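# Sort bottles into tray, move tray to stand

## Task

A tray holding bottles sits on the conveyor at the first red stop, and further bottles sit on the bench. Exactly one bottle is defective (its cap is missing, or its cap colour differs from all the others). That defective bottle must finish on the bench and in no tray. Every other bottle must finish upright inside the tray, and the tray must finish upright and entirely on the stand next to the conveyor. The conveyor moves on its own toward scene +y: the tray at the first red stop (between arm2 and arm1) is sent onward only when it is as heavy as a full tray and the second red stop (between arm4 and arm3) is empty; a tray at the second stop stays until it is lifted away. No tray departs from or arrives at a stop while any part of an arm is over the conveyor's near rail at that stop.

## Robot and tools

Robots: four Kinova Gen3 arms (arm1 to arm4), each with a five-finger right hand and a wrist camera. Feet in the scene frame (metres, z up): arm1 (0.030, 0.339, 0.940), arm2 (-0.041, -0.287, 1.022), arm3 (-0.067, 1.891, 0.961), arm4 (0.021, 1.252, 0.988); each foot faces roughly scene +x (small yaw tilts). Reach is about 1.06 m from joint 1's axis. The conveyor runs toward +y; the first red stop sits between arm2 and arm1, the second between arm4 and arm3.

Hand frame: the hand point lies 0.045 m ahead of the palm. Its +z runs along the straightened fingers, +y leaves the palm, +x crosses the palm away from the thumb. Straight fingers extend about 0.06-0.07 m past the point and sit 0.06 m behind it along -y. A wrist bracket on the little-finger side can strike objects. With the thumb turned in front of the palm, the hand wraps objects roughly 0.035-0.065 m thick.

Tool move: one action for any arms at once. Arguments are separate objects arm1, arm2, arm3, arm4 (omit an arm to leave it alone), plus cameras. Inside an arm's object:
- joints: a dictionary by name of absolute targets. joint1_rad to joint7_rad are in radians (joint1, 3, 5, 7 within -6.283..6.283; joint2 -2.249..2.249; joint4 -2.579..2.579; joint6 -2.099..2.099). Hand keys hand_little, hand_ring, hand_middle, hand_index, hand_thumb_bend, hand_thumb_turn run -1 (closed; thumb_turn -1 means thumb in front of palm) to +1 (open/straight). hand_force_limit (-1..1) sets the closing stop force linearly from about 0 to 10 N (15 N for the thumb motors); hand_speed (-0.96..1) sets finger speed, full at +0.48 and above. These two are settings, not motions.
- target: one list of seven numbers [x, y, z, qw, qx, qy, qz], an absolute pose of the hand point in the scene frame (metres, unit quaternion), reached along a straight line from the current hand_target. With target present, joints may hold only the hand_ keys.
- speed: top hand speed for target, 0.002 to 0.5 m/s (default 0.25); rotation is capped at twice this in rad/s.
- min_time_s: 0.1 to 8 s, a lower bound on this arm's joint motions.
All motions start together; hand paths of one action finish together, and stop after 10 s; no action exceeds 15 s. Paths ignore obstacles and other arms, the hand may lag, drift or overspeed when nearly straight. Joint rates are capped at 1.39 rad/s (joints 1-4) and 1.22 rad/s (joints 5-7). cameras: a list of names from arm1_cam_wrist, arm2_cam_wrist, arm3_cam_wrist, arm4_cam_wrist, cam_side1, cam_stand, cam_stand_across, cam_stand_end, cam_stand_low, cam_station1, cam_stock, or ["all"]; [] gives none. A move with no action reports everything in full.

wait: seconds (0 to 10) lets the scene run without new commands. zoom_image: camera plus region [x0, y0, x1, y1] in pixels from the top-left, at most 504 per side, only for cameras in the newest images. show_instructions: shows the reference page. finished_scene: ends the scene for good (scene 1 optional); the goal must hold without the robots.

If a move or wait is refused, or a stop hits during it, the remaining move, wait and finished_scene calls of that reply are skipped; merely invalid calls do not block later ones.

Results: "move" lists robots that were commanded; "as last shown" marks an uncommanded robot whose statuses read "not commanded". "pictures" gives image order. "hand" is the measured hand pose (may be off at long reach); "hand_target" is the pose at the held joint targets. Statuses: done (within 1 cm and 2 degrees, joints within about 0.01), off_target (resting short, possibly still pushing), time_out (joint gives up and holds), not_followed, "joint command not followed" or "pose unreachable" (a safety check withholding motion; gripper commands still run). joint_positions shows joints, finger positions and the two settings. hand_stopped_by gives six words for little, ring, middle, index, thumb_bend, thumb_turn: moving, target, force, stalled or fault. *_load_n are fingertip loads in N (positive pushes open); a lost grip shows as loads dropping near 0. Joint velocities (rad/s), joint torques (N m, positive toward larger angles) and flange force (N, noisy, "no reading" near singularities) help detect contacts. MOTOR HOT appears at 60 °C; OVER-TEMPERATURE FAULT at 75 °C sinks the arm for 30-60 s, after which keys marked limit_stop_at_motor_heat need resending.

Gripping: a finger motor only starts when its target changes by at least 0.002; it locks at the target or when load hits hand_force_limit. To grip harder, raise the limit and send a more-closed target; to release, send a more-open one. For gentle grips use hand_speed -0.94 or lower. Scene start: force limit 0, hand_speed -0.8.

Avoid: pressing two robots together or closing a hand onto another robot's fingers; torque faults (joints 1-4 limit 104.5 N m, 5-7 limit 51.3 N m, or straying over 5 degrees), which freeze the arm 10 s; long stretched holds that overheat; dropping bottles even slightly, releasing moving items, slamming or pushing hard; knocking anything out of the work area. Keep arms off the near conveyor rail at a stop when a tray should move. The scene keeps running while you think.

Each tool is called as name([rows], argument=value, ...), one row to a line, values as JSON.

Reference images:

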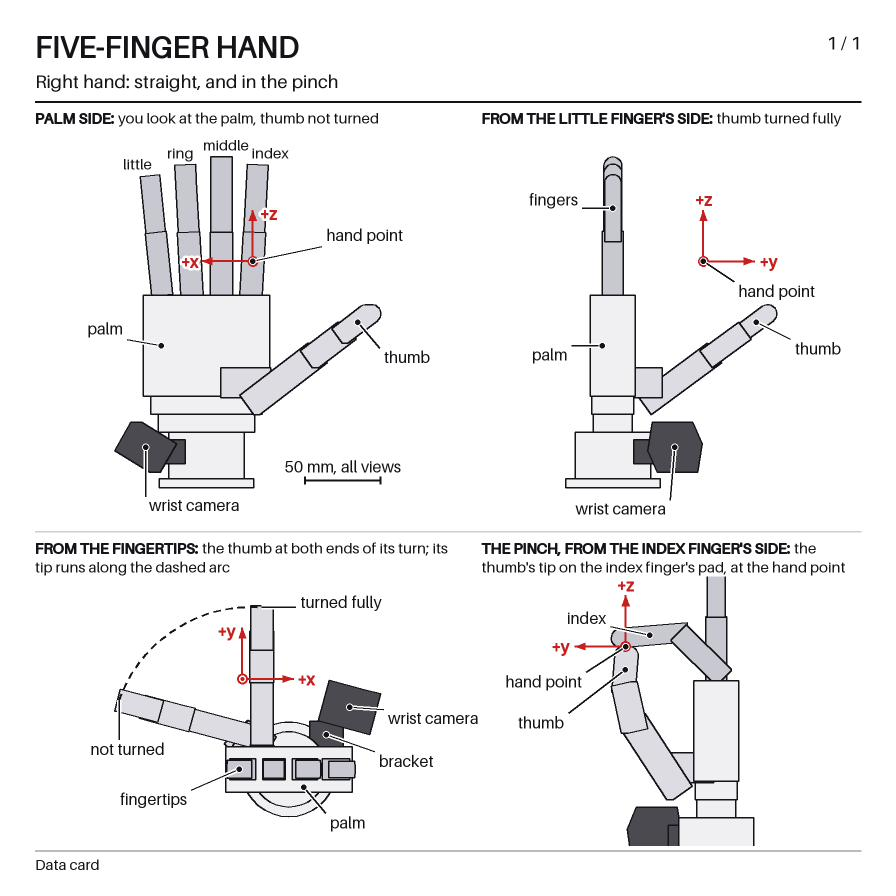

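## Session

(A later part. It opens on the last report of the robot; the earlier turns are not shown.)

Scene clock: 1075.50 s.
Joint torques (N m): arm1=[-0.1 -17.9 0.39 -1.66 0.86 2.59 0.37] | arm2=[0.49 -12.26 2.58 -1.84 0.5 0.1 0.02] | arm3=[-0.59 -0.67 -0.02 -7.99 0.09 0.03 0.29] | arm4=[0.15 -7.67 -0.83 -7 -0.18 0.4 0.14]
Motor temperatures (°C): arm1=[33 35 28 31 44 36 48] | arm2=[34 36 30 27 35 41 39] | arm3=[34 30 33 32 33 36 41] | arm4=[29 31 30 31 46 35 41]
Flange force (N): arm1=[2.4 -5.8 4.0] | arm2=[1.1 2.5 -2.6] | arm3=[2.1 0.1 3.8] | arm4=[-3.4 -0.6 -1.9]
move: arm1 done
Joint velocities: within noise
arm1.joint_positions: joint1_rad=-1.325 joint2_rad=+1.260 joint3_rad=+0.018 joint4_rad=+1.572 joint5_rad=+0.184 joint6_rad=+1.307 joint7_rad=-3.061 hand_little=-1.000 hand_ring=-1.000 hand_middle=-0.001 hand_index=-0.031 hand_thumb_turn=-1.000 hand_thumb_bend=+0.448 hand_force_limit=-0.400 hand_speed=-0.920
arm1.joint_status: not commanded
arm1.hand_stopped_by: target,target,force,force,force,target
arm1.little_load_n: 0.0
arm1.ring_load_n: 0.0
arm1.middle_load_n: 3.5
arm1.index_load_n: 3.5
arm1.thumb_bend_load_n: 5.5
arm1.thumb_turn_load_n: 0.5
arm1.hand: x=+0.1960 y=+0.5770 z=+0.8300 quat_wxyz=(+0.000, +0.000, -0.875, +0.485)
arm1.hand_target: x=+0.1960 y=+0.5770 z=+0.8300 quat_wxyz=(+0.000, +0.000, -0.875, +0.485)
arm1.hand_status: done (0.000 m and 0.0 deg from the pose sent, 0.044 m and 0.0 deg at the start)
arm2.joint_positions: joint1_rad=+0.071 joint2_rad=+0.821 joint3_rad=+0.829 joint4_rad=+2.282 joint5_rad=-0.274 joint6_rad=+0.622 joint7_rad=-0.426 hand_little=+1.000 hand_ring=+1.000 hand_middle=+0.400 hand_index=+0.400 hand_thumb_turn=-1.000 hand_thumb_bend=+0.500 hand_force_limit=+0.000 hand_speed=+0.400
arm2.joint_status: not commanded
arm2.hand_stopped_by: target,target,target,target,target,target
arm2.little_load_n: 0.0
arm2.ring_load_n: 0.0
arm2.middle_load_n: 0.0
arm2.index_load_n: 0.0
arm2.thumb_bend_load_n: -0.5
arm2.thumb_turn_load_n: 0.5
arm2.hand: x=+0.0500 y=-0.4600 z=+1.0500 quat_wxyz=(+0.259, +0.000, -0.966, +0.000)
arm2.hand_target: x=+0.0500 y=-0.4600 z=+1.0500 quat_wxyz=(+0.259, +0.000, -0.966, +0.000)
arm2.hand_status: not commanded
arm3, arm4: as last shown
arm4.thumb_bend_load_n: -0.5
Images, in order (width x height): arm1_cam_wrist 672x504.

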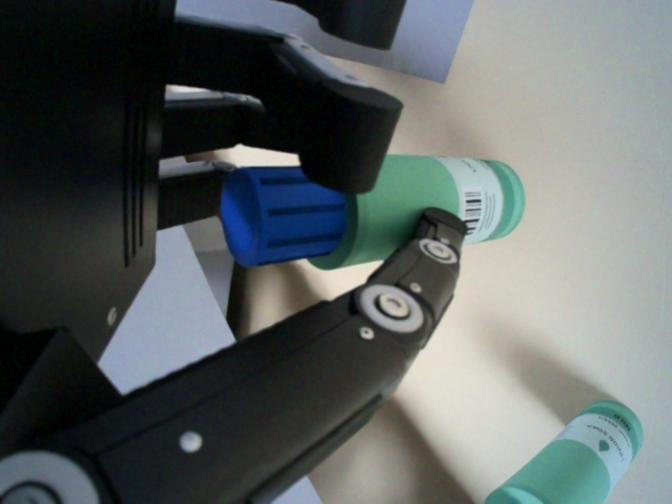

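move(arm1={"target": [0.196, 0.577, 0.96, 0.0, 0.0, 0.8746, -0.4848], "speed": 0.15}, arm2={"target": [0.14, -0.40, 1.22, 0.0, 0.7071, -0.7071, 0.0], "speed": 0.25})

move(arm1={"target": [0.31, 0.45, 1.17, 0.0, 0.0, 0.8746, -0.4848], "speed": 0.2}, arm2={"target": [0.17, -0.44, 1.05, 0.4848, -0.8746, 0.0, 0.0], "speed": 0.25})

move(arm1={"target": [0.541, 0.01, 1.18, 0.0, 0.0, 0.8746, -0.4848], "speed": 0.2}, cameras=["arm1_cam_wrist", "arm2_cam_wrist", "cam_stock", "cam_station1"])

Scene clock: 1113.40 s.
Joint torques (N m): arm1=[-0.11 -17.04 0.33 -3.12 0.89 2.52 0.42] | arm2=[0.6 -7.04 -0.66 -7.25 -0.15 -0.32 0.03] | arm3=[-0.55 -0.7 -0.09 -8.13 0.08 -0.01 0.34] | arm4=[0.19 -7.82 -0.78 -6.97 -0.16 0.45 0.1]
Motor temperatures (°C): arm1=[33 35 28 31 44 36 48] | arm2=[34 36 30 27 35 41 39] | arm3=[34 30 33 32 33 36 41] | arm4=[29 31 30 31 45 35 41]
Flange force (N): arm1=[2.8 -4.1 5.3] | arm2=[-0.4 0.3 1.2] | arm3=[2.2 0.1 4.2] | arm4=[-3.8 -0.6 -1.9]
move: arm1 done; arm2 done
Joint velocities: within noise
arm1.joint_positions: joint1_rad=-1.329 joint2_rad=+0.974 joint3_rad=+0.024 joint4_rad=+1.679 joint5_rad=+0.180 joint6_rad=+1.483 joint7_rad=-3.024 hand_little=-1.000 hand_ring=-1.000 hand_middle=-0.001 hand_index=-0.031 hand_thumb_turn=-1.000 hand_thumb_bend=+0.448 hand_force_limit=-0.400 hand_speed=-0.920
arm1.joint_status: not commanded
arm1.hand_stopped_by: target,target,force,force,force,target
arm1.little_load_n: 0.0
arm1.ring_load_n: 0.0
arm1.middle_load_n: 3.5
arm1.index_load_n: 3.5
arm1.thumb_bend_load_n: 5.5
arm1.thumb_turn_load_n: 0.5
arm1.hand: x=+0.1960 y=+0.5770 z=+0.9600 quat_wxyz=(+0.000, +0.000, -0.875, +0.485)
arm1.hand_target: x=+0.1960 y=+0.5770 z=+0.9600 quat_wxyz=(+0.000, +0.000, -0.875, +0.485)
arm1.hand_status: done (0.000 m and 0.0 deg from the pose sent, 0.130 m and 0.0 deg at the start)
arm2.joint_positions: joint1_rad=-0.183 joint2_rad=+0.073 joint3_rad=+0.582 joint4_rad=+2.146 joint5_rad=-0.038 joint6_rad=+0.943 joint7_rad=+0.494 hand_little=+1.000 hand_ring=+1.000 hand_middle=+0.400 hand_index=+0.400 hand_thumb_turn=-1.000 hand_thumb_bend=+0.500 hand_force_limit=+0.000 hand_speed=+0.400
arm2.joint_status: not commanded
arm2.hand_stopped_by: target,target,target,target,target,target
arm2.little_load_n: 0.0
arm2.ring_load_n: 0.0
arm2.middle_load_n: 0.0
arm2.index_load_n: 0.0
arm2.thumb_bend_load_n: 0.0
arm2.thumb_turn_load_n: 0.0
arm2.hand: x=+0.1400 y=-0.4000 z=+1.2200 quat_wxyz=(+0.000, +0.707, -0.707, +0.000)
arm2.hand_target: x=+0.1400 y=-0.4000 z=+1.2200 quat_wxyz=(+0.000, +0.707, -0.707, +0.000)
arm2.hand_status: done (0.000 m and 0.0 deg from the pose sent, 0.201 m and 93.8 deg at the start)
arm3, arm4: as last shown
arm3.thumb_turn_load_n: -0.5
arm4.thumb_bend_load_n: 0.0
pictures: none

Scene clock: 1117.60 s.
Joint torques (N m): arm1=[0.02 -12.58 0.62 -5.88 1.68 2.26 0.35] | arm2=[0.45 -17.78 -0.75 -2.36 -0.39 1.73 -0.05] | arm3=[-0.42 -0.67 -0.02 -8.1 0.05 0.05 0.28] | arm4=[0.26 -7.69 -0.76 -7.13 -0.18 0.46 0.08]
Motor temperatures (°C): arm1=[33 35 28 31 44 36 48] | arm2=[34 36 30 27 35 41 39] | arm3=[34 30 33 32 33 36 41] | arm4=[29 31 30 31 45 35 41]
Flange force (N): arm1=[4.7 0.2 5.7] | arm2=[-0.8 0.5 1.5] | arm3=[2.2 0.1 4.3] | arm4=[-3.1 -0.5 -1.3]
move: arm1 done; arm2 done
Joint velocities: within noise
arm1.joint_positions: joint1_rad=-1.087 joint2_rad=+0.473 joint3_rad=+0.151 joint4_rad=+1.820 joint5_rad=+0.452 joint6_rad=+1.730 joint7_rad=-2.668 hand_little=-1.000 hand_ring=-1.000 hand_middle=-0.001 hand_index=-0.031 hand_thumb_turn=-1.000 hand_thumb_bend=+0.448 hand_force_limit=-0.400 hand_speed=-0.920
arm1.joint_status: not commanded
arm1.hand_stopped_by: target,target,force,force,force,target
arm1.little_load_n: 0.0
arm1.ring_load_n: 0.0
arm1.middle_load_n: 3.0
arm1.index_load_n: 3.5
arm1.thumb_bend_load_n: 5.5
arm1.thumb_turn_load_n: 0.5
arm1.hand: x=+0.3100 y=+0.4500 z=+1.1700 quat_wxyz=(+0.000, +0.000, -0.875, +0.485)
arm1.hand_target: x=+0.3100 y=+0.4500 z=+1.1700 quat_wxyz=(+0.000, +0.000, -0.875, +0.485)
arm1.hand_status: done (0.000 m and 0.0 deg from the pose sent, 0.271 m and 0.0 deg at the start)
arm2.joint_positions: joint1_rad=+0.782 joint2_rad=+0.937 joint3_rad=+0.157 joint4_rad=+1.805 joint5_rad=-0.591 joint6_rad=+1.413 joint7_rad=+2.993 hand_little=+1.000 hand_ring=+1.000 hand_middle=+0.400 hand_index=+0.400 hand_thumb_turn=-1.000 hand_thumb_bend=+0.500 hand_force_limit=+0.000 hand_speed=+0.400
arm2.joint_status: not commanded
arm2.hand_stopped_by: target,target,target,target,target,target
arm2.little_load_n: 0.0
arm2.ring_load_n: 0.0
arm2.middle_load_n: -0.5
arm2.index_load_n: 0.0
arm2.thumb_bend_load_n: 0.0
arm2.thumb_turn_load_n: 0.0
arm2.hand: x=+0.1700 y=-0.4400 z=+1.0500 quat_wxyz=(-0.485, +0.875, +0.000, +0.000)
arm2.hand_target: x=+0.1700 y=-0.4400 z=+1.0500 quat_wxyz=(-0.485, +0.875, +0.000, +0.000)
arm2.hand_status: done (0.000 m and 0.0 deg from the pose sent, 0.177 m and 103.6 deg at the start)
arm3, arm4: as last shown
arm3.thumb_turn_load_n: 0.0
arm4.index_load_n: -0.5
pictures: none

Scene clock: 1120.63 s.
Joint torques (N m): arm1=[0 -15.92 3.08 -8.59 2.32 1.04 0.31] | arm2=[0.43 -17.8 -0.71 -2.38 -0.37 1.74 -0.02] | arm3=[-0.5 -0.68 -0.06 -8.05 0.13 0.06 0.28] | arm4=[0.27 -7.8 -0.83 -7.03 -0.14 0.52 0.12]
Motor temperatures (°C): arm1=[33 35 28 31 44 36 48] | arm2=[34 36 30 27 35 41 39] | arm3=[34 30 33 32 33 36 41] | arm4=[29 31 30 31 45 35 41]
Flange force (N): arm1=[6.7 2.7 0.6] | arm2=[-0.7 0.5 1.6] | arm3=[2.1 0.0 4.1] | arm4=[-3.6 -0.5 -1.4]
move: arm1 done
Joint velocities: within noise
arm1.joint_positions: joint1_rad=-0.126 joint2_rad=+0.607 joint3_rad=+0.467 joint4_rad=+1.613 joint5_rad=+0.931 joint6_rad=+0.961 joint7_rad=-1.927 hand_little=-1.000 hand_ring=-1.000 hand_middle=-0.001 hand_index=-0.031 hand_thumb_turn=-1.000 hand_thumb_bend=+0.448 hand_force_limit=-0.400 hand_speed=-0.920
arm1.joint_status: not commanded
arm1.hand_stopped_by: target,target,force,force,force,target
arm1.little_load_n: 0.0
arm1.ring_load_n: 0.0
arm1.middle_load_n: 3.5
arm1.index_load_n: 3.5
arm1.thumb_bend_load_n: 5.5
arm1.thumb_turn_load_n: 0.5
arm1.hand: x=+0.5410 y=+0.0100 z=+1.1800 quat_wxyz=(+0.000, +0.000, -0.875, +0.485)
arm1.hand_target: x=+0.5410 y=+0.0100 z=+1.1800 quat_wxyz=(+0.000, +0.000, -0.875, +0.485)
arm1.hand_status: done (0.000 m and 0.0 deg from the pose sent, 0.497 m and 0.0 deg at the start)
arm2, arm3, arm4: as last shown
arm2.middle_load_n: 0.0
arm4.index_load_n: 0.0
arm4.thumb_bend_load_n: -0.5
pictures: arm1_cam_wrist, arm2_cam_wrist, cam_station1, cam_stock
Images, in order (width x height): arm1_cam_wrist 672x504, arm2_cam_wrist 672x504, cam_station1 672x504, cam_stock 672x504.

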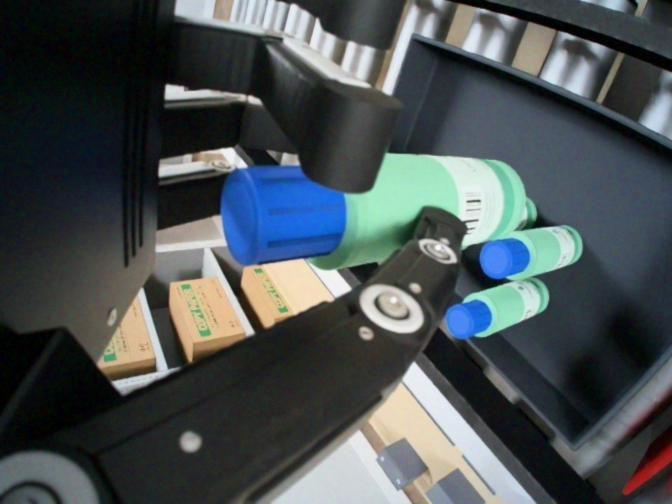

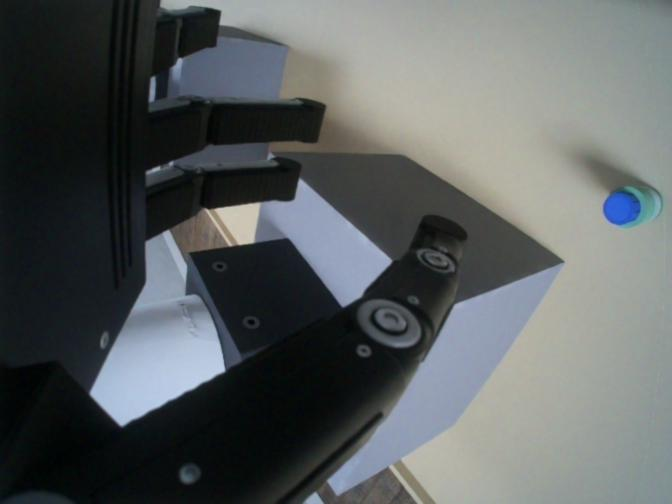

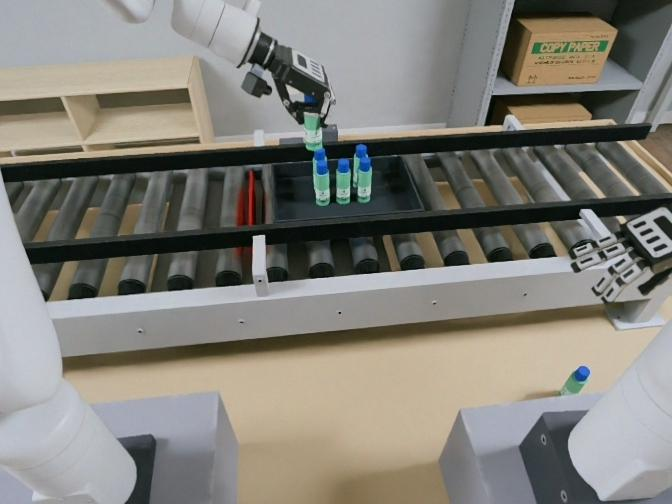

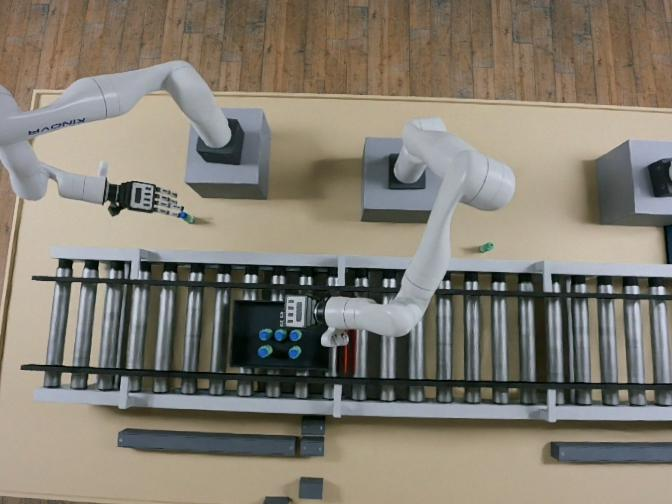

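move(arm1={"target": [0.541, 0.01, 1.03, 0.0, 0.0, 0.8746, -0.4848], "speed": 0.1}, arm2={"target": [0.158, -0.4475, 0.90, 0.4848, -0.8746, 0.0, 0.0], "speed": 0.15, "joints": {"hand_little": -1, "hand_ring": -1, "hand_thumb_bend": 0.65}}, cameras=["arm1_cam_wrist", "arm2_cam_wrist", "cam_station1"])

zoom_image(camera="cam_station1", region=[270, 100, 400, 220])

Scene clock: 1145.63 s.
Joint torques (N m): arm1=[-0.07 -17.45 4.41 -6.03 1.7 1.81 0.39] | arm2=[0.44 -19.09 -0.76 -0.75 -0.14 1.71 -0.02] | arm3=[-0.46 -0.62 -0.07 -8.15 0.07 0.07 0.29] | arm4=[0.22 -7.74 -0.86 -7.02 -0.2 0.44 0.09]
Motor temperatures (°C): arm1=[33 35 28 31 44 36 48] | arm2=[34 36 30 27 35 41 39] | arm3=[34 30 33 32 33 36 41] | arm4=[29 31 30 31 45 35 41]
Flange force (N): arm1=[7.1 1.0 -0.4] | arm2=[-0.9 0.0 1.3] | arm3=[2.2 -0.1 4.6] | arm4=[-3.5 -0.7 -1.7]
move: arm1 done; arm2 done
Joint velocities: within noise
arm1.joint_positions: joint1_rad=-0.140 joint2_rad=+0.886 joint3_rad=+0.495 joint4_rad=+1.729 joint5_rad=+1.046 joint6_rad=+0.735 joint7_rad=-2.303 hand_little=-1.000 hand_ring=-1.000 hand_middle=-0.001 hand_index=-0.031 hand_thumb_turn=-1.000 hand_thumb_bend=+0.448 hand_force_limit=-0.400 hand_speed=-0.920
arm1.joint_status: not commanded
arm1.hand_stopped_by: target,target,force,force,force,target
arm1.little_load_n: 0.0
arm1.ring_load_n: 0.0
arm1.middle_load_n: 3.5
arm1.index_load_n: 3.5
arm1.thumb_bend_load_n: 5.5
arm1.thumb_turn_load_n: 0.0
arm1.hand: x=+0.5410 y=+0.0100 z=+1.0300 quat_wxyz=(+0.000, +0.000, -0.875, +0.485)
arm1.hand_target: x=+0.5410 y=+0.0100 z=+1.0300 quat_wxyz=(+0.000, +0.000, -0.875, +0.485)
arm1.hand_status: done (0.000 m and 0.0 deg from the pose sent, 0.150 m and 0.0 deg at the start)
arm2.joint_positions: joint1_rad=+0.834 joint2_rad=+1.282 joint3_rad=+0.128 joint4_rad=+1.677 joint5_rad=-0.626 joint6_rad=+1.228 joint7_rad=+3.119 hand_little=-1.000 hand_ring=-1.000 hand_middle=+0.400 hand_index=+0.400 hand_thumb_turn=-1.000 hand_thumb_bend=+0.650 hand_force_limit=+0.000 hand_speed=+0.400
arm2.joint_status: all done
arm2.hand_stopped_by: target,target,target,target,target,target
arm2.little_load_n: 0.0
arm2.ring_load_n: 0.0
arm2.middle_load_n: 0.0
arm2.index_load_n: -0.5
arm2.thumb_bend_load_n: 0.0
arm2.thumb_turn_load_n: 0.0
arm2.hand: x=+0.1580 y=-0.4475 z=+0.9000 quat_wxyz=(-0.485, +0.875, +0.000, +0.000)
arm2.hand_target: x=+0.1580 y=-0.4475 z=+0.9000 quat_wxyz=(-0.485, +0.875, +0.000, +0.000)
arm2.hand_status: done (0.000 m and 0.0 deg from the pose sent, 0.151 m and 0.0 deg at the start)
arm3, arm4: as last shown
arm4.thumb_bend_load_n: 0.0
Images, in order (width x height): arm1_cam_wrist 672x504, arm2_cam_wrist 672x504, cam_station1 672x504.

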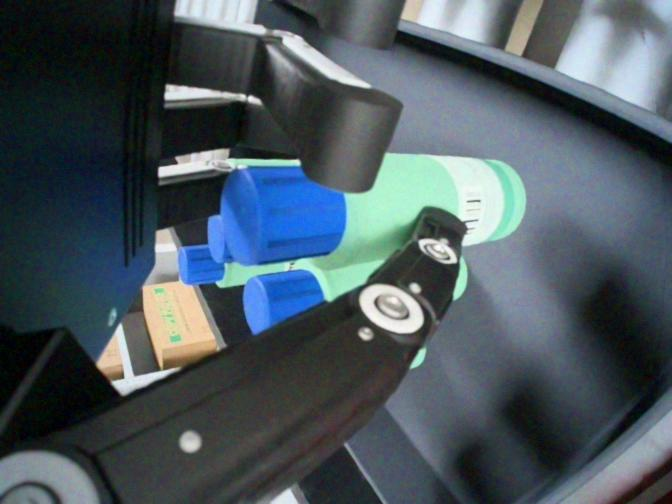

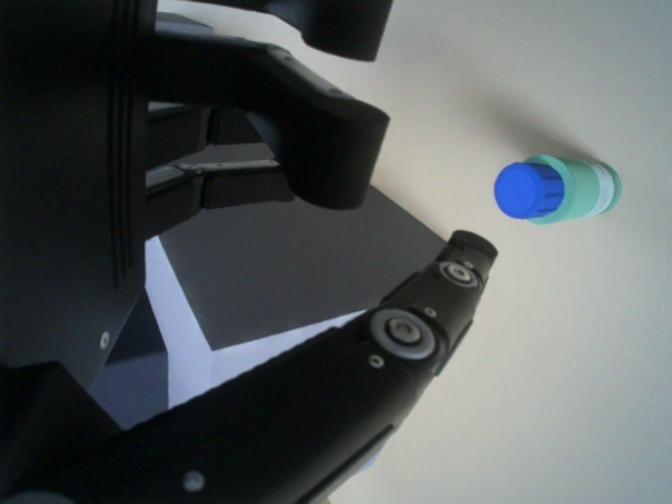

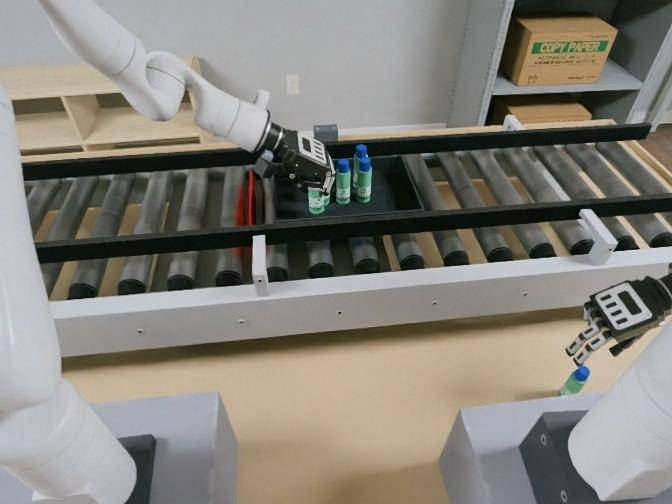

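Scaled by 3.877 from the camera's image (finer frame: 960x720).

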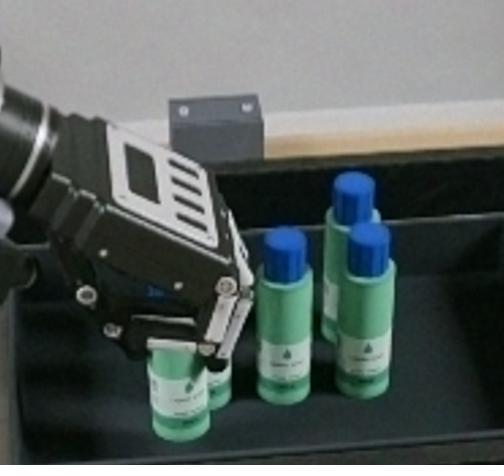

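move(arm1={"target": [0.541, 0.01, 1.011, 0.0, 0.0, 0.8746, -0.4848], "speed": 0.05}, arm2={"target": [0.158, -0.4475, 0.83, 0.4848, -0.8746, 0.0, 0.0], "speed": 0.1}, cameras=["arm2_cam_wrist", "cam_station1"])

move(arm1={"target": [0.541, 0.01, 1.008, 0.0, 0.0, 0.8746, -0.4848], "speed": 0.02})

Scene clock: 1190.33 s.
Joint torques (N m): arm1=[0.03 -17.46 4.66 -5.7 1.63 1.9 0.37] | arm2=[0.41 -19.47 -0.87 -0.37 -0.11 1.75 -0.03] | arm3=[-0.45 -0.77 -0.03 -8.13 0.09 0.05 0.27] | arm4=[0.2 -7.7 -0.81 -6.93 -0.24 0.45 0.13]
Motor temperatures (°C): arm1=[33 34 28 31 44 36 48] | arm2=[34 36 30 27 35 41 38] | arm3=[34 30 33 32 33 36 41] | arm4=[29 31 30 31 45 35 41]
Flange force (N): arm1=[7.3 0.5 -1.0] | arm2=[-0.9 0.0 1.3] | arm3=[2.0 0.1 4.3] | arm4=[-3.6 -0.5 -2.0]
move: arm1 done; arm2 done
Joint velocities: within noise
arm1.joint_positions: joint1_rad=-0.143 joint2_rad=+0.927 joint3_rad=+0.499 joint4_rad=+1.732 joint5_rad=+1.060 joint6_rad=+0.710 joint7_rad=-2.349 hand_little=-1.000 hand_ring=-1.000 hand_middle=-0.001 hand_index=-0.031 hand_thumb_turn=-1.000 hand_thumb_bend=+0.448 hand_force_limit=-0.400 hand_speed=-0.920
arm1.joint_status: not commanded
arm1.hand_stopped_by: target,target,force,force,force,target
arm1.little_load_n: 0.0
arm1.ring_load_n: 0.0
arm1.middle_load_n: 3.5
arm1.index_load_n: 3.5
arm1.thumb_bend_load_n: 6.0
arm1.thumb_turn_load_n: 0.5
arm1.hand: x=+0.5410 y=+0.0100 z=+1.0110 quat_wxyz=(+0.000, +0.000, -0.875, +0.485)
arm1.hand_target: x=+0.5410 y=+0.0100 z=+1.0110 quat_wxyz=(+0.000, +0.000, -0.875, +0.485)
arm1.hand_status: done (0.000 m and 0.0 deg from the pose sent, 0.019 m and 0.0 deg at the start)
arm2.joint_positions: joint1_rad=+0.845 joint2_rad=+1.446 joint3_rad=+0.113 joint4_rad=+1.560 joint5_rad=-0.642 joint6_rad=+1.184 joint7_rad=+3.138 hand_little=-1.000 hand_ring=-1.000 hand_middle=+0.400 hand_index=+0.400 hand_thumb_turn=-1.000 hand_thumb_bend=+0.650 hand_force_limit=+0.000 hand_speed=+0.400
arm2.joint_status: not commanded
arm2.hand_stopped_by: target,target,target,target,target,target
arm2.little_load_n: 0.0
arm2.ring_load_n: 0.0
arm2.middle_load_n: 0.0
arm2.index_load_n: 0.0
arm2.thumb_bend_load_n: 0.5
arm2.thumb_turn_load_n: 0.0
arm2.hand: x=+0.1580 y=-0.4475 z=+0.8300 quat_wxyz=(-0.485, +0.875, +0.000, +0.000)
arm2.hand_target: x=+0.1580 y=-0.4475 z=+0.8300 quat_wxyz=(-0.485, +0.875, +0.000, +0.000)
arm2.hand_status: done (0.000 m and 0.0 deg from the pose sent, 0.070 m and 0.0 deg at the start)
arm3, arm4: as last shown
arm4.thumb_bend_load_n: -0.5
Images, in order (width x height): arm2_cam_wrist 672x504, cam_station1 672x504.

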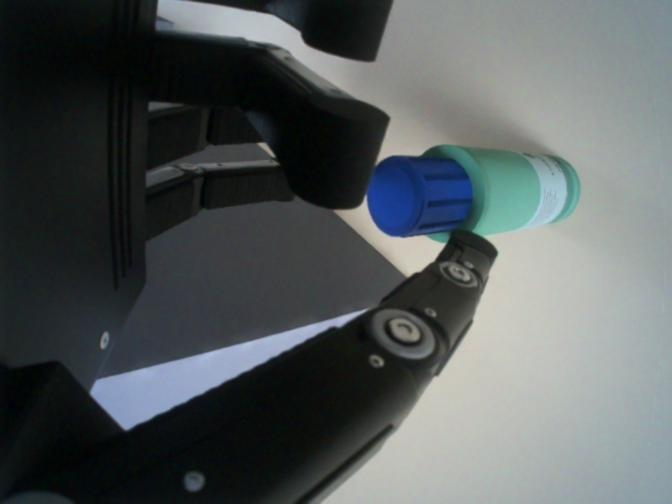

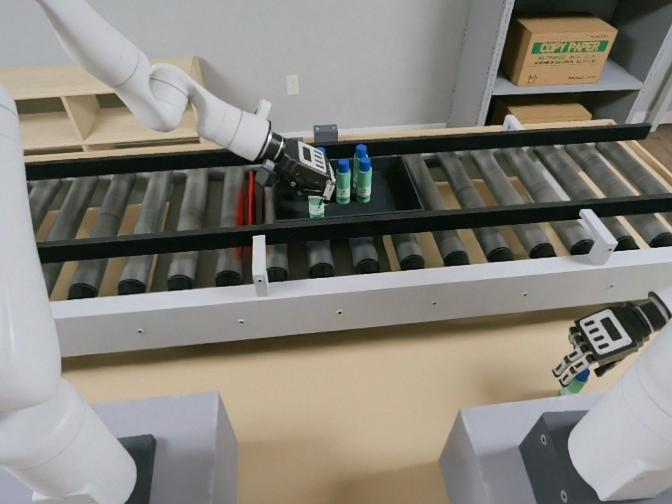

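Scene clock: 1191.30 s.
Joint torques (N m): arm1=[-0.26 -15.89 3.15 -5.13 1.22 1.07 0.45] | arm2=[0.41 -19.37 -0.88 -0.33 -0.09 1.75 -0.03] | arm3=[-0.56 -0.72 -0.02 -8.08 0.15 0.01 0.33] | arm4=[0.14 -7.73 -0.74 -7.16 -0.24 0.48 0.06]
Motor temperatures (°C): arm1=[33 34 28 31 44 36 48] | arm2=[34 36 30 27 35 41 38] | arm3=[34 30 33 32 33 36 41] | arm4=[29 31 30 31 45 35 41]
Flange force (N): arm1=[7.9 -2.9 -2.9] | arm2=[-0.9 -0.1 1.2] | arm3=[2.2 0.4 4.0] | arm4=[-3.2 -0.7 -1.1]
move: arm1 done
Joint velocities: within noise
arm1.joint_positions: joint1_rad=-0.143 joint2_rad=+0.934 joint3_rad=+0.500 joint4_rad=+1.732 joint5_rad=+1.062 joint6_rad=+0.707 joint7_rad=-2.356 hand_little=-1.000 hand_ring=-1.000 hand_middle=-0.001 hand_index=-0.031 hand_thumb_turn=-1.000 hand_thumb_bend=+0.448 hand_force_limit=-0.400 hand_speed=-0.920
arm1.joint_status: not commanded
arm1.hand_stopped_by: target,target,force,force,force,target
arm1.little_load_n: 0.0
arm1.ring_load_n: 0.0
arm1.middle_load_n: 3.5
arm1.index_load_n: 3.5
arm1.thumb_bend_load_n: 4.5
arm1.thumb_turn_load_n: 0.0
arm1.hand: x=+0.5410 y=+0.0100 z=+1.0080 quat_wxyz=(+0.000, +0.000, -0.875, +0.485)
arm1.hand_target: x=+0.5410 y=+0.0100 z=+1.0080 quat_wxyz=(+0.000, +0.000, -0.875, +0.485)
arm1.hand_status: done (0.000 m and 0.0 deg from the pose sent, 0.003 m and 0.0 deg at the start)
arm2, arm4: as last shown
arm2.thumb_bend_load_n: 0.0
arm3.joint_positions: joint1_rad=+0.362 joint2_rad=-0.324 joint3_rad=-0.101 joint4_rad=+1.473 joint5_rad=-0.008 joint6_rad=+2.069 joint7_rad=-1.880 hand_little=+1.000 hand_ring=+1.000 hand_middle=+1.000 hand_index=+1.000 hand_thumb_turn=+1.000 hand_thumb_bend=+1.000 hand_force_limit=+0.000 hand_speed=-0.800
arm3.joint_status: not commanded
arm3.hand_stopped_by: target,target,target,target,target,target
arm3.little_load_n: 0.0
arm3.ring_load_n: 0.5
arm3.middle_load_n: 0.0
arm3.index_load_n: 0.0
arm3.thumb_bend_load_n: 0.0
arm3.thumb_turn_load_n: 0.0
arm3.hand: x=+0.1108 y=+1.8705 z=+1.4476 quat_wxyz=(+0.039, -0.300, -0.953, +0.013)
arm3.hand_target: x=+0.1108 y=+1.8705 z=+1.4476 quat_wxyz=(+0.039, -0.300, -0.953, +0.013)
arm3.hand_status: not commanded
arm4.thumb_bend_load_n: 0.0
pictures: none

zoom_image(camera="arm2_cam_wrist", region=[340, 120, 600, 270])

move(arm1={"joints": {"hand_speed": -0.9, "hand_index": 0.35, "hand_middle": 0.35, "hand_thumb_bend": 0.65}}, cameras=["arm1_cam_wrist", "cam_station1"])

Scaled by 1.938 from the camera's image (finer frame: 960x720).
This view is cut from an older image: the scene may have changed since it was taken.

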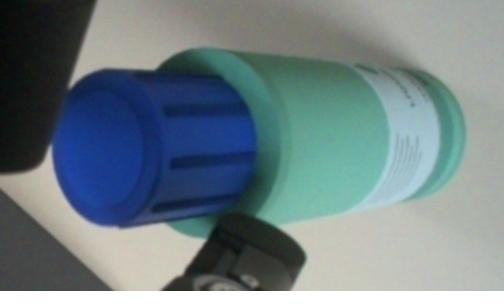

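Scene clock: 1211.13 s.
Joint torques (N m): arm1=[0.06 -17.33 4.46 -5.53 1.58 1.68 0.42] | arm2=[0.39 -19.39 -0.83 -0.38 -0.12 1.73 0] | arm3=[-0.44 -0.67 -0.05 -8.1 0.09 0.04 0.25] | arm4=[0.19 -7.77 -0.8 -6.98 -0.2 0.39 0.1]
Motor temperatures (°C): arm1=[33 34 28 31 44 36 48] | arm2=[34 35 30 27 35 41 38] | arm3=[34 30 33 31 33 36 41] | arm4=[29 31 30 31 45 35 41]
Flange force (N): arm1=[7.2 0.2 -1.4] | arm2=[-0.9 -0.1 1.2] | arm3=[2.1 -0.1 4.3] | arm4=[-3.7 -0.6 -2.0]
move: arm1 done
Joint velocities: within noise
arm1.joint_positions: joint1_rad=-0.143 joint2_rad=+0.934 joint3_rad=+0.500 joint4_rad=+1.732 joint5_rad=+1.062 joint6_rad=+0.707 joint7_rad=-2.356 hand_little=-1.000 hand_ring=-1.000 hand_middle=+0.350 hand_index=+0.350 hand_thumb_turn=-1.000 hand_thumb_bend=+0.650 hand_force_limit=-0.400 hand_speed=-0.900
arm1.joint_status: all done
arm1.hand_stopped_by: target,target,target,target,target,target
arm1.little_load_n: 0.0
arm1.ring_load_n: 0.0
arm1.middle_load_n: 0.0
arm1.index_load_n: 0.0
arm1.thumb_bend_load_n: 0.0
arm1.thumb_turn_load_n: 0.0
arm1.hand: x=+0.5410 y=+0.0100 z=+1.0080 quat_wxyz=(+0.000, +0.000, -0.875, +0.485)
arm1.hand_target: x=+0.5410 y=+0.0100 z=+1.0080 quat_wxyz=(+0.000, +0.000, -0.875, +0.485)
arm1.hand_status: not commanded
arm2, arm3: as last shown
arm3.ring_load_n: 0.0
arm4.joint_positions: joint1_rad=+0.252 joint2_rad=-0.051 joint3_rad=-0.177 joint4_rad=+1.519 joint5_rad=+0.005 joint6_rad=+1.663 joint7_rad=-1.635 hand_little=+1.000 hand_ring=+1.000 hand_middle=+1.000 hand_index=+1.000 hand_thumb_turn=+1.000 hand_thumb_bend=+1.000 hand_force_limit=+0.000 hand_speed=-0.800
arm4.joint_status: not commanded
arm4.hand_stopped_by: target,target,target,target,target,target
arm4.little_load_n: 0.0
arm4.ring_load_n: 0.0
arm4.middle_load_n: 0.0
arm4.index_load_n: 0.0
arm4.thumb_bend_load_n: 0.0
arm4.thumb_turn_load_n: 0.0
arm4.hand: x=+0.3500 y=+1.3000 z=+1.4000 quat_wxyz=(+0.000, +0.000, -1.000, +0.000)
arm4.hand_target: x=+0.3500 y=+1.3000 z=+1.4000 quat_wxyz=(+0.000, +0.000, -1.000, +0.000)
arm4.hand_status: not commanded
Images, in order (width x height): arm1_cam_wrist 672x504, cam_station1 672x504.

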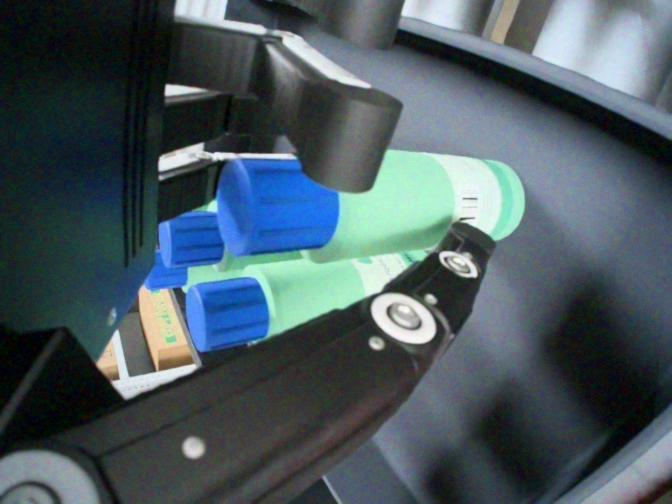

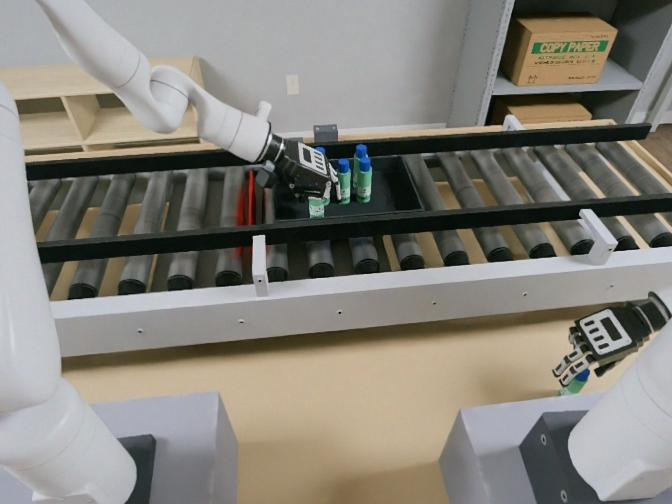

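move(arm1={"target": [0.541, 0.01, 1.18, 0.0, 0.0, 0.8746, -0.4848], "speed": 0.15}, arm2={"target": [0.164, -0.454, 0.805, 0.4848, -0.8746, 0.0, 0.0], "speed": 0.06}, cameras=["arm2_cam_wrist", "cam_station1"])

zoom_image(camera="arm2_cam_wrist", region=[260, 120, 600, 320])

zoom_image(camera="cam_station1", region=[540, 280, 672, 420])

Scene clock: 1244.50 s.
Joint torques (N m): arm1=[0.06 -15.51 2.87 -8.38 2.19 1.04 0.46] | arm2=[0.45 -19.65 -0.86 -0.55 -0.12 1.73 -0.03] | arm3=[-0.45 -0.68 -0.05 -8.18 0.03 0.09 0.33] | arm4=[0.16 -7.71 -0.73 -7.06 -0.18 0.47 0.08]
Motor temperatures (°C): arm1=[33 35 28 31 44 36 48] | arm2=[34 35 30 27 35 41 38] | arm3=[34 30 33 31 33 36 41] | arm4=[29 31 30 31 45 35 41]
Flange force (N): arm1=[7.4 2.6 0.2] | arm2=[-0.9 -0.3 1.3] | arm3=[2.2 0.1 4.7] | arm4=[-3.3 -0.6 -1.5]
move: arm1 done; arm2 done
Joint velocities: within noise
arm1.joint_positions: joint1_rad=-0.129 joint2_rad=+0.608 joint3_rad=+0.471 joint4_rad=+1.613 joint5_rad=+0.928 joint6_rad=+0.959 joint7_rad=-1.925 hand_little=-1.000 hand_ring=-1.000 hand_middle=+0.350 hand_index=+0.350 hand_thumb_turn=-1.000 hand_thumb_bend=+0.650 hand_force_limit=-0.400 hand_speed=-0.900
arm1.joint_status: not commanded
arm1.hand_stopped_by: target,target,target,target,target,target
arm1.little_load_n: 0.0
arm1.ring_load_n: 0.0
arm1.middle_load_n: 0.0
arm1.index_load_n: 0.0
arm1.thumb_bend_load_n: 0.0
arm1.thumb_turn_load_n: 0.0
arm1.hand: x=+0.5410 y=+0.0100 z=+1.1800 quat_wxyz=(+0.000, +0.000, -0.875, +0.485)
arm1.hand_target: x=+0.5410 y=+0.0100 z=+1.1800 quat_wxyz=(+0.000, +0.000, -0.875, +0.485)
arm1.hand_status: done (0.000 m and 0.0 deg from the pose sent, 0.172 m and 0.0 deg at the start)
arm2.joint_positions: joint1_rad=+0.845 joint2_rad=+1.507 joint3_rad=+0.112 joint4_rad=+1.479 joint5_rad=-0.644 joint6_rad=+1.199 joint7_rad=+3.124 hand_little=-1.000 hand_ring=-1.000 hand_middle=+0.400 hand_index=+0.400 hand_thumb_turn=-1.000 hand_thumb_bend=+0.650 hand_force_limit=+0.000 hand_speed=+0.400
arm2.joint_status: not commanded
arm2.hand_stopped_by: target,target,target,target,target,target
arm2.little_load_n: 0.0
arm2.ring_load_n: 0.0
arm2.middle_load_n: 0.0
arm2.index_load_n: 0.0
arm2.thumb_bend_load_n: 0.0
arm2.thumb_turn_load_n: 0.0
arm2.hand: x=+0.1640 y=-0.4540 z=+0.8050 quat_wxyz=(-0.485, +0.875, +0.000, +0.000)
arm2.hand_target: x=+0.1640 y=-0.4540 z=+0.8050 quat_wxyz=(-0.485, +0.875, +0.000, +0.000)
arm2.hand_status: done (0.000 m and 0.0 deg from the pose sent, 0.027 m and 0.0 deg at the start)
arm3, arm4: as last shown
Images, in order (width x height): arm2_cam_wrist 672x504, cam_station1 672x504.

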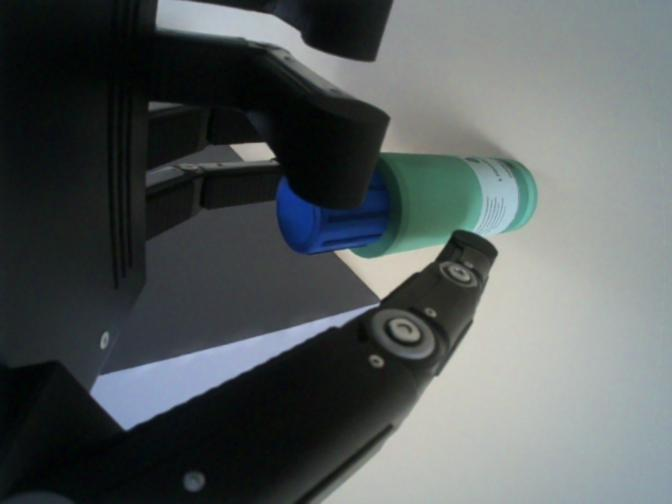

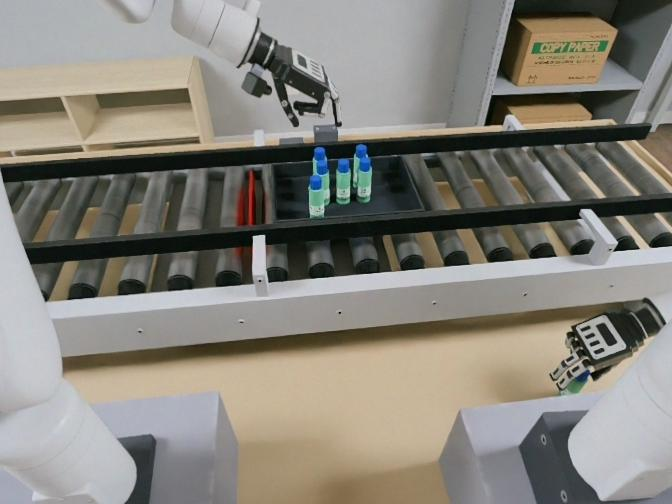

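Scaled by 1.482 from the camera's image (finer frame: 960x720).

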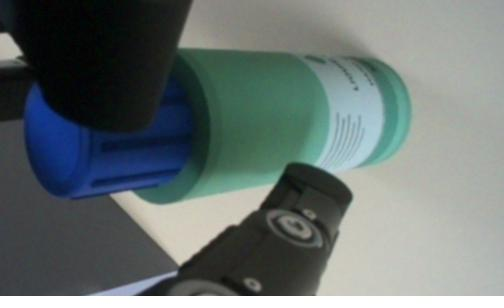

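Scaled by 3.600 from the camera's image (finer frame: 960x720).

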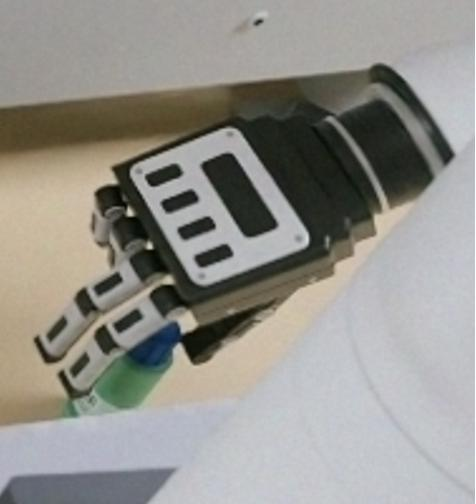

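move(arm1={"target": [0.31, 0.45, 1.20, 0.0, 0.0, 0.8746, -0.4848], "speed": 0.2}, arm2={"target": [0.164, -0.454, 0.784, 0.4848, -0.8746, 0.0, 0.0], "speed": 0.05}, cameras=["arm2_cam_wrist"])

move(arm2={"joints": {"hand_force_limit": -0.8, "hand_speed": -0.92, "hand_index": -0.1, "hand_middle": -0.1, "hand_thumb_bend": 0.1}}, cameras=["arm2_cam_wrist"])

Scene clock: 1265.47 s.
Joint torques (N m): arm1=[-0.03 -12.11 0.51 -6.29 1.62 2.11 0.38] | arm2=[0.45 -19.73 -0.9 -0.49 -0.14 1.71 -0.04] | arm3=[-0.57 -0.68 -0.05 -8.16 0.14 0.04 0.3] | arm4=[0.26 -7.73 -0.82 -6.96 -0.18 0.45 0.16]
Motor temperatures (°C): arm1=[33 34 28 31 44 36 48] | arm2=[34 35 30 27 35 41 38] | arm3=[34 30 33 31 33 36 41] | arm4=[29 31 30 31 45 35 41]
Flange force (N): arm1=[4.5 0.3 5.7] | arm2=[-0.8 -0.1 1.1] | arm3=[2.2 0.1 4.5] | arm4=[-3.6 -0.3 -1.9]
move: arm1 done; arm2 done
Joint velocities: within noise
arm1.joint_positions: joint1_rad=-1.097 joint2_rad=+0.427 joint3_rad=+0.163 joint4_rad=+1.778 joint5_rad=+0.464 joint6_rad=+1.808 joint7_rad=-2.626 hand_little=-1.000 hand_ring=-1.000 hand_middle=+0.350 hand_index=+0.350 hand_thumb_turn=-1.000 hand_thumb_bend=+0.650 hand_force_limit=-0.400 hand_speed=-0.900
arm1.joint_status: not commanded
arm1.hand_stopped_by: target,target,target,target,target,target
arm1.little_load_n: 0.0
arm1.ring_load_n: 0.0
arm1.middle_load_n: 0.0
arm1.index_load_n: 0.0
arm1.thumb_bend_load_n: 0.0
arm1.thumb_turn_load_n: 0.0
arm1.hand: x=+0.3100 y=+0.4500 z=+1.2000 quat_wxyz=(+0.000, +0.000, -0.875, +0.485)
arm1.hand_target: x=+0.3100 y=+0.4500 z=+1.2000 quat_wxyz=(+0.000, +0.000, -0.875, +0.485)
arm1.hand_status: done (0.000 m and 0.0 deg from the pose sent, 0.497 m and 0.0 deg at the start)
arm2.joint_positions: joint1_rad=+0.848 joint2_rad=+1.557 joint3_rad=+0.110 joint4_rad=+1.433 joint5_rad=-0.646 joint6_rad=+1.195 joint7_rad=+3.123 hand_little=-1.000 hand_ring=-1.000 hand_middle=+0.400 hand_index=+0.400 hand_thumb_turn=-1.000 hand_thumb_bend=+0.650 hand_force_limit=+0.000 hand_speed=+0.400
arm2.joint_status: not commanded
arm2.hand_stopped_by: target,target,target,target,target,target
arm2.little_load_n: 0.0
arm2.ring_load_n: 0.0
arm2.middle_load_n: 0.0
arm2.index_load_n: 0.0
arm2.thumb_bend_load_n: 0.0
arm2.thumb_turn_load_n: 0.0
arm2.hand: x=+0.1640 y=-0.4540 z=+0.7840 quat_wxyz=(-0.485, +0.875, +0.000, +0.000)
arm2.hand_target: x=+0.1640 y=-0.4540 z=+0.7840 quat_wxyz=(-0.485, +0.875, +0.000, +0.000)
arm2.hand_status: done (0.000 m and 0.0 deg from the pose sent, 0.021 m and 0.0 deg at the start)
arm3, arm4: as last shown
arm3.index_load_n: 0.5
Images, in order (width x height): arm2_cam_wrist 672x504.

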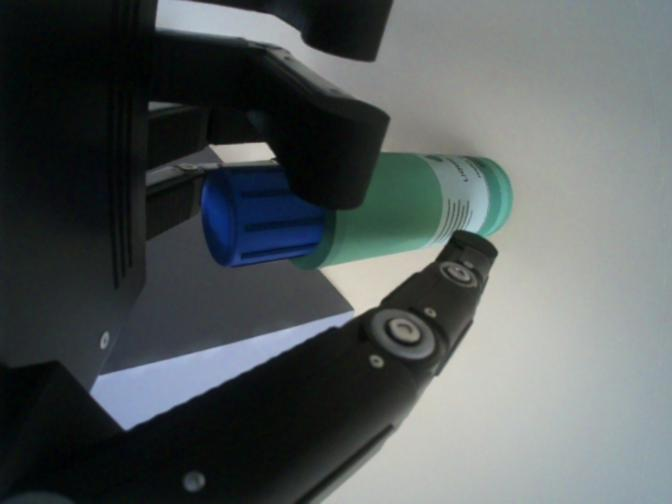

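Scene clock: 1267.90 s.
Joint torques (N m): arm1=[-0.02 -12.06 0.5 -6.21 1.61 2.13 0.3] | arm2=[0.41 -19.8 -0.94 -0.45 -0.17 1.82 -0.01] | arm3=[-0.48 -0.74 -0.04 -8.15 0.1 0.09 0.32] | arm4=[0.21 -7.66 -0.71 -7.02 -0.19 0.43 0.07]
Motor temperatures (°C): arm1=[33 34 28 31 44 36 48] | arm2=[34 35 30 27 35 41 38] | arm3=[34 30 33 31 33 36 41] | arm4=[29 31 30 31 45 35 41]
Flange force (N): arm1=[4.3 0.1 5.5] | arm2=[-0.9 0.1 1.3] | arm3=[2.0 0.2 4.5] | arm4=[-3.3 -0.5 -1.7]
move: arm2 off_target
Joint velocities: within noise
arm1, arm3, arm4: as last shown
arm1.thumb_turn_load_n: -0.5
arm2.joint_positions: joint1_rad=+0.848 joint2_rad=+1.557 joint3_rad=+0.110 joint4_rad=+1.433 joint5_rad=-0.646 joint6_rad=+1.195 joint7_rad=+3.123 hand_little=-1.000 hand_ring=-1.000 hand_middle=+0.012 hand_index=-0.026 hand_thumb_turn=-1.000 hand_thumb_bend=+0.447 hand_force_limit=-0.800 hand_speed=-0.920
arm2.joint_status: hand_middle off_target (ended at +0.012, target -0.100); hand_index off_target (ended at -0.026, target -0.100); hand_thumb_bend off_target (ended at +0.447, target +0.100); the others done
arm2.hand_stopped_by: target,target,force,force,force,target
arm2.little_load_n: 0.0
arm2.ring_load_n: 0.0
arm2.middle_load_n: 1.5
arm2.index_load_n: 1.0
arm2.thumb_bend_load_n: 2.5
arm2.thumb_turn_load_n: 0.0
arm2.hand: x=+0.1640 y=-0.4540 z=+0.7840 quat_wxyz=(-0.485, +0.875, +0.000, +0.000)
arm2.hand_target: x=+0.1640 y=-0.4540 z=+0.7840 quat_wxyz=(-0.485, +0.875, +0.000, +0.000)
arm2.hand_status: not commanded
arm3.index_load_n: 0.0
arm4.middle_load_n: 0.5
Images, in order (width x height): arm2_cam_wrist 672x504.

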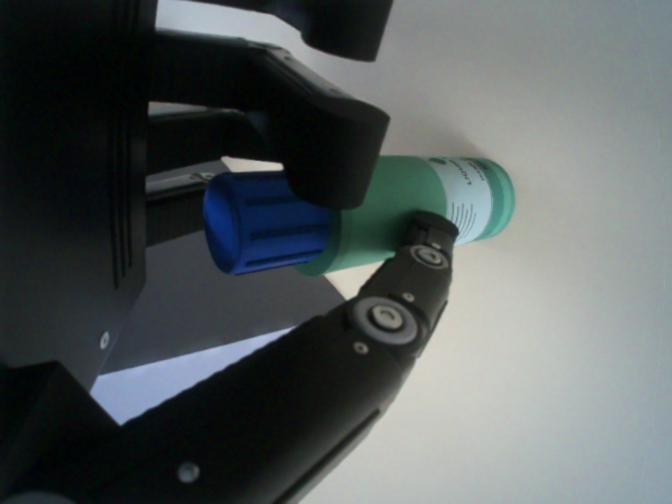

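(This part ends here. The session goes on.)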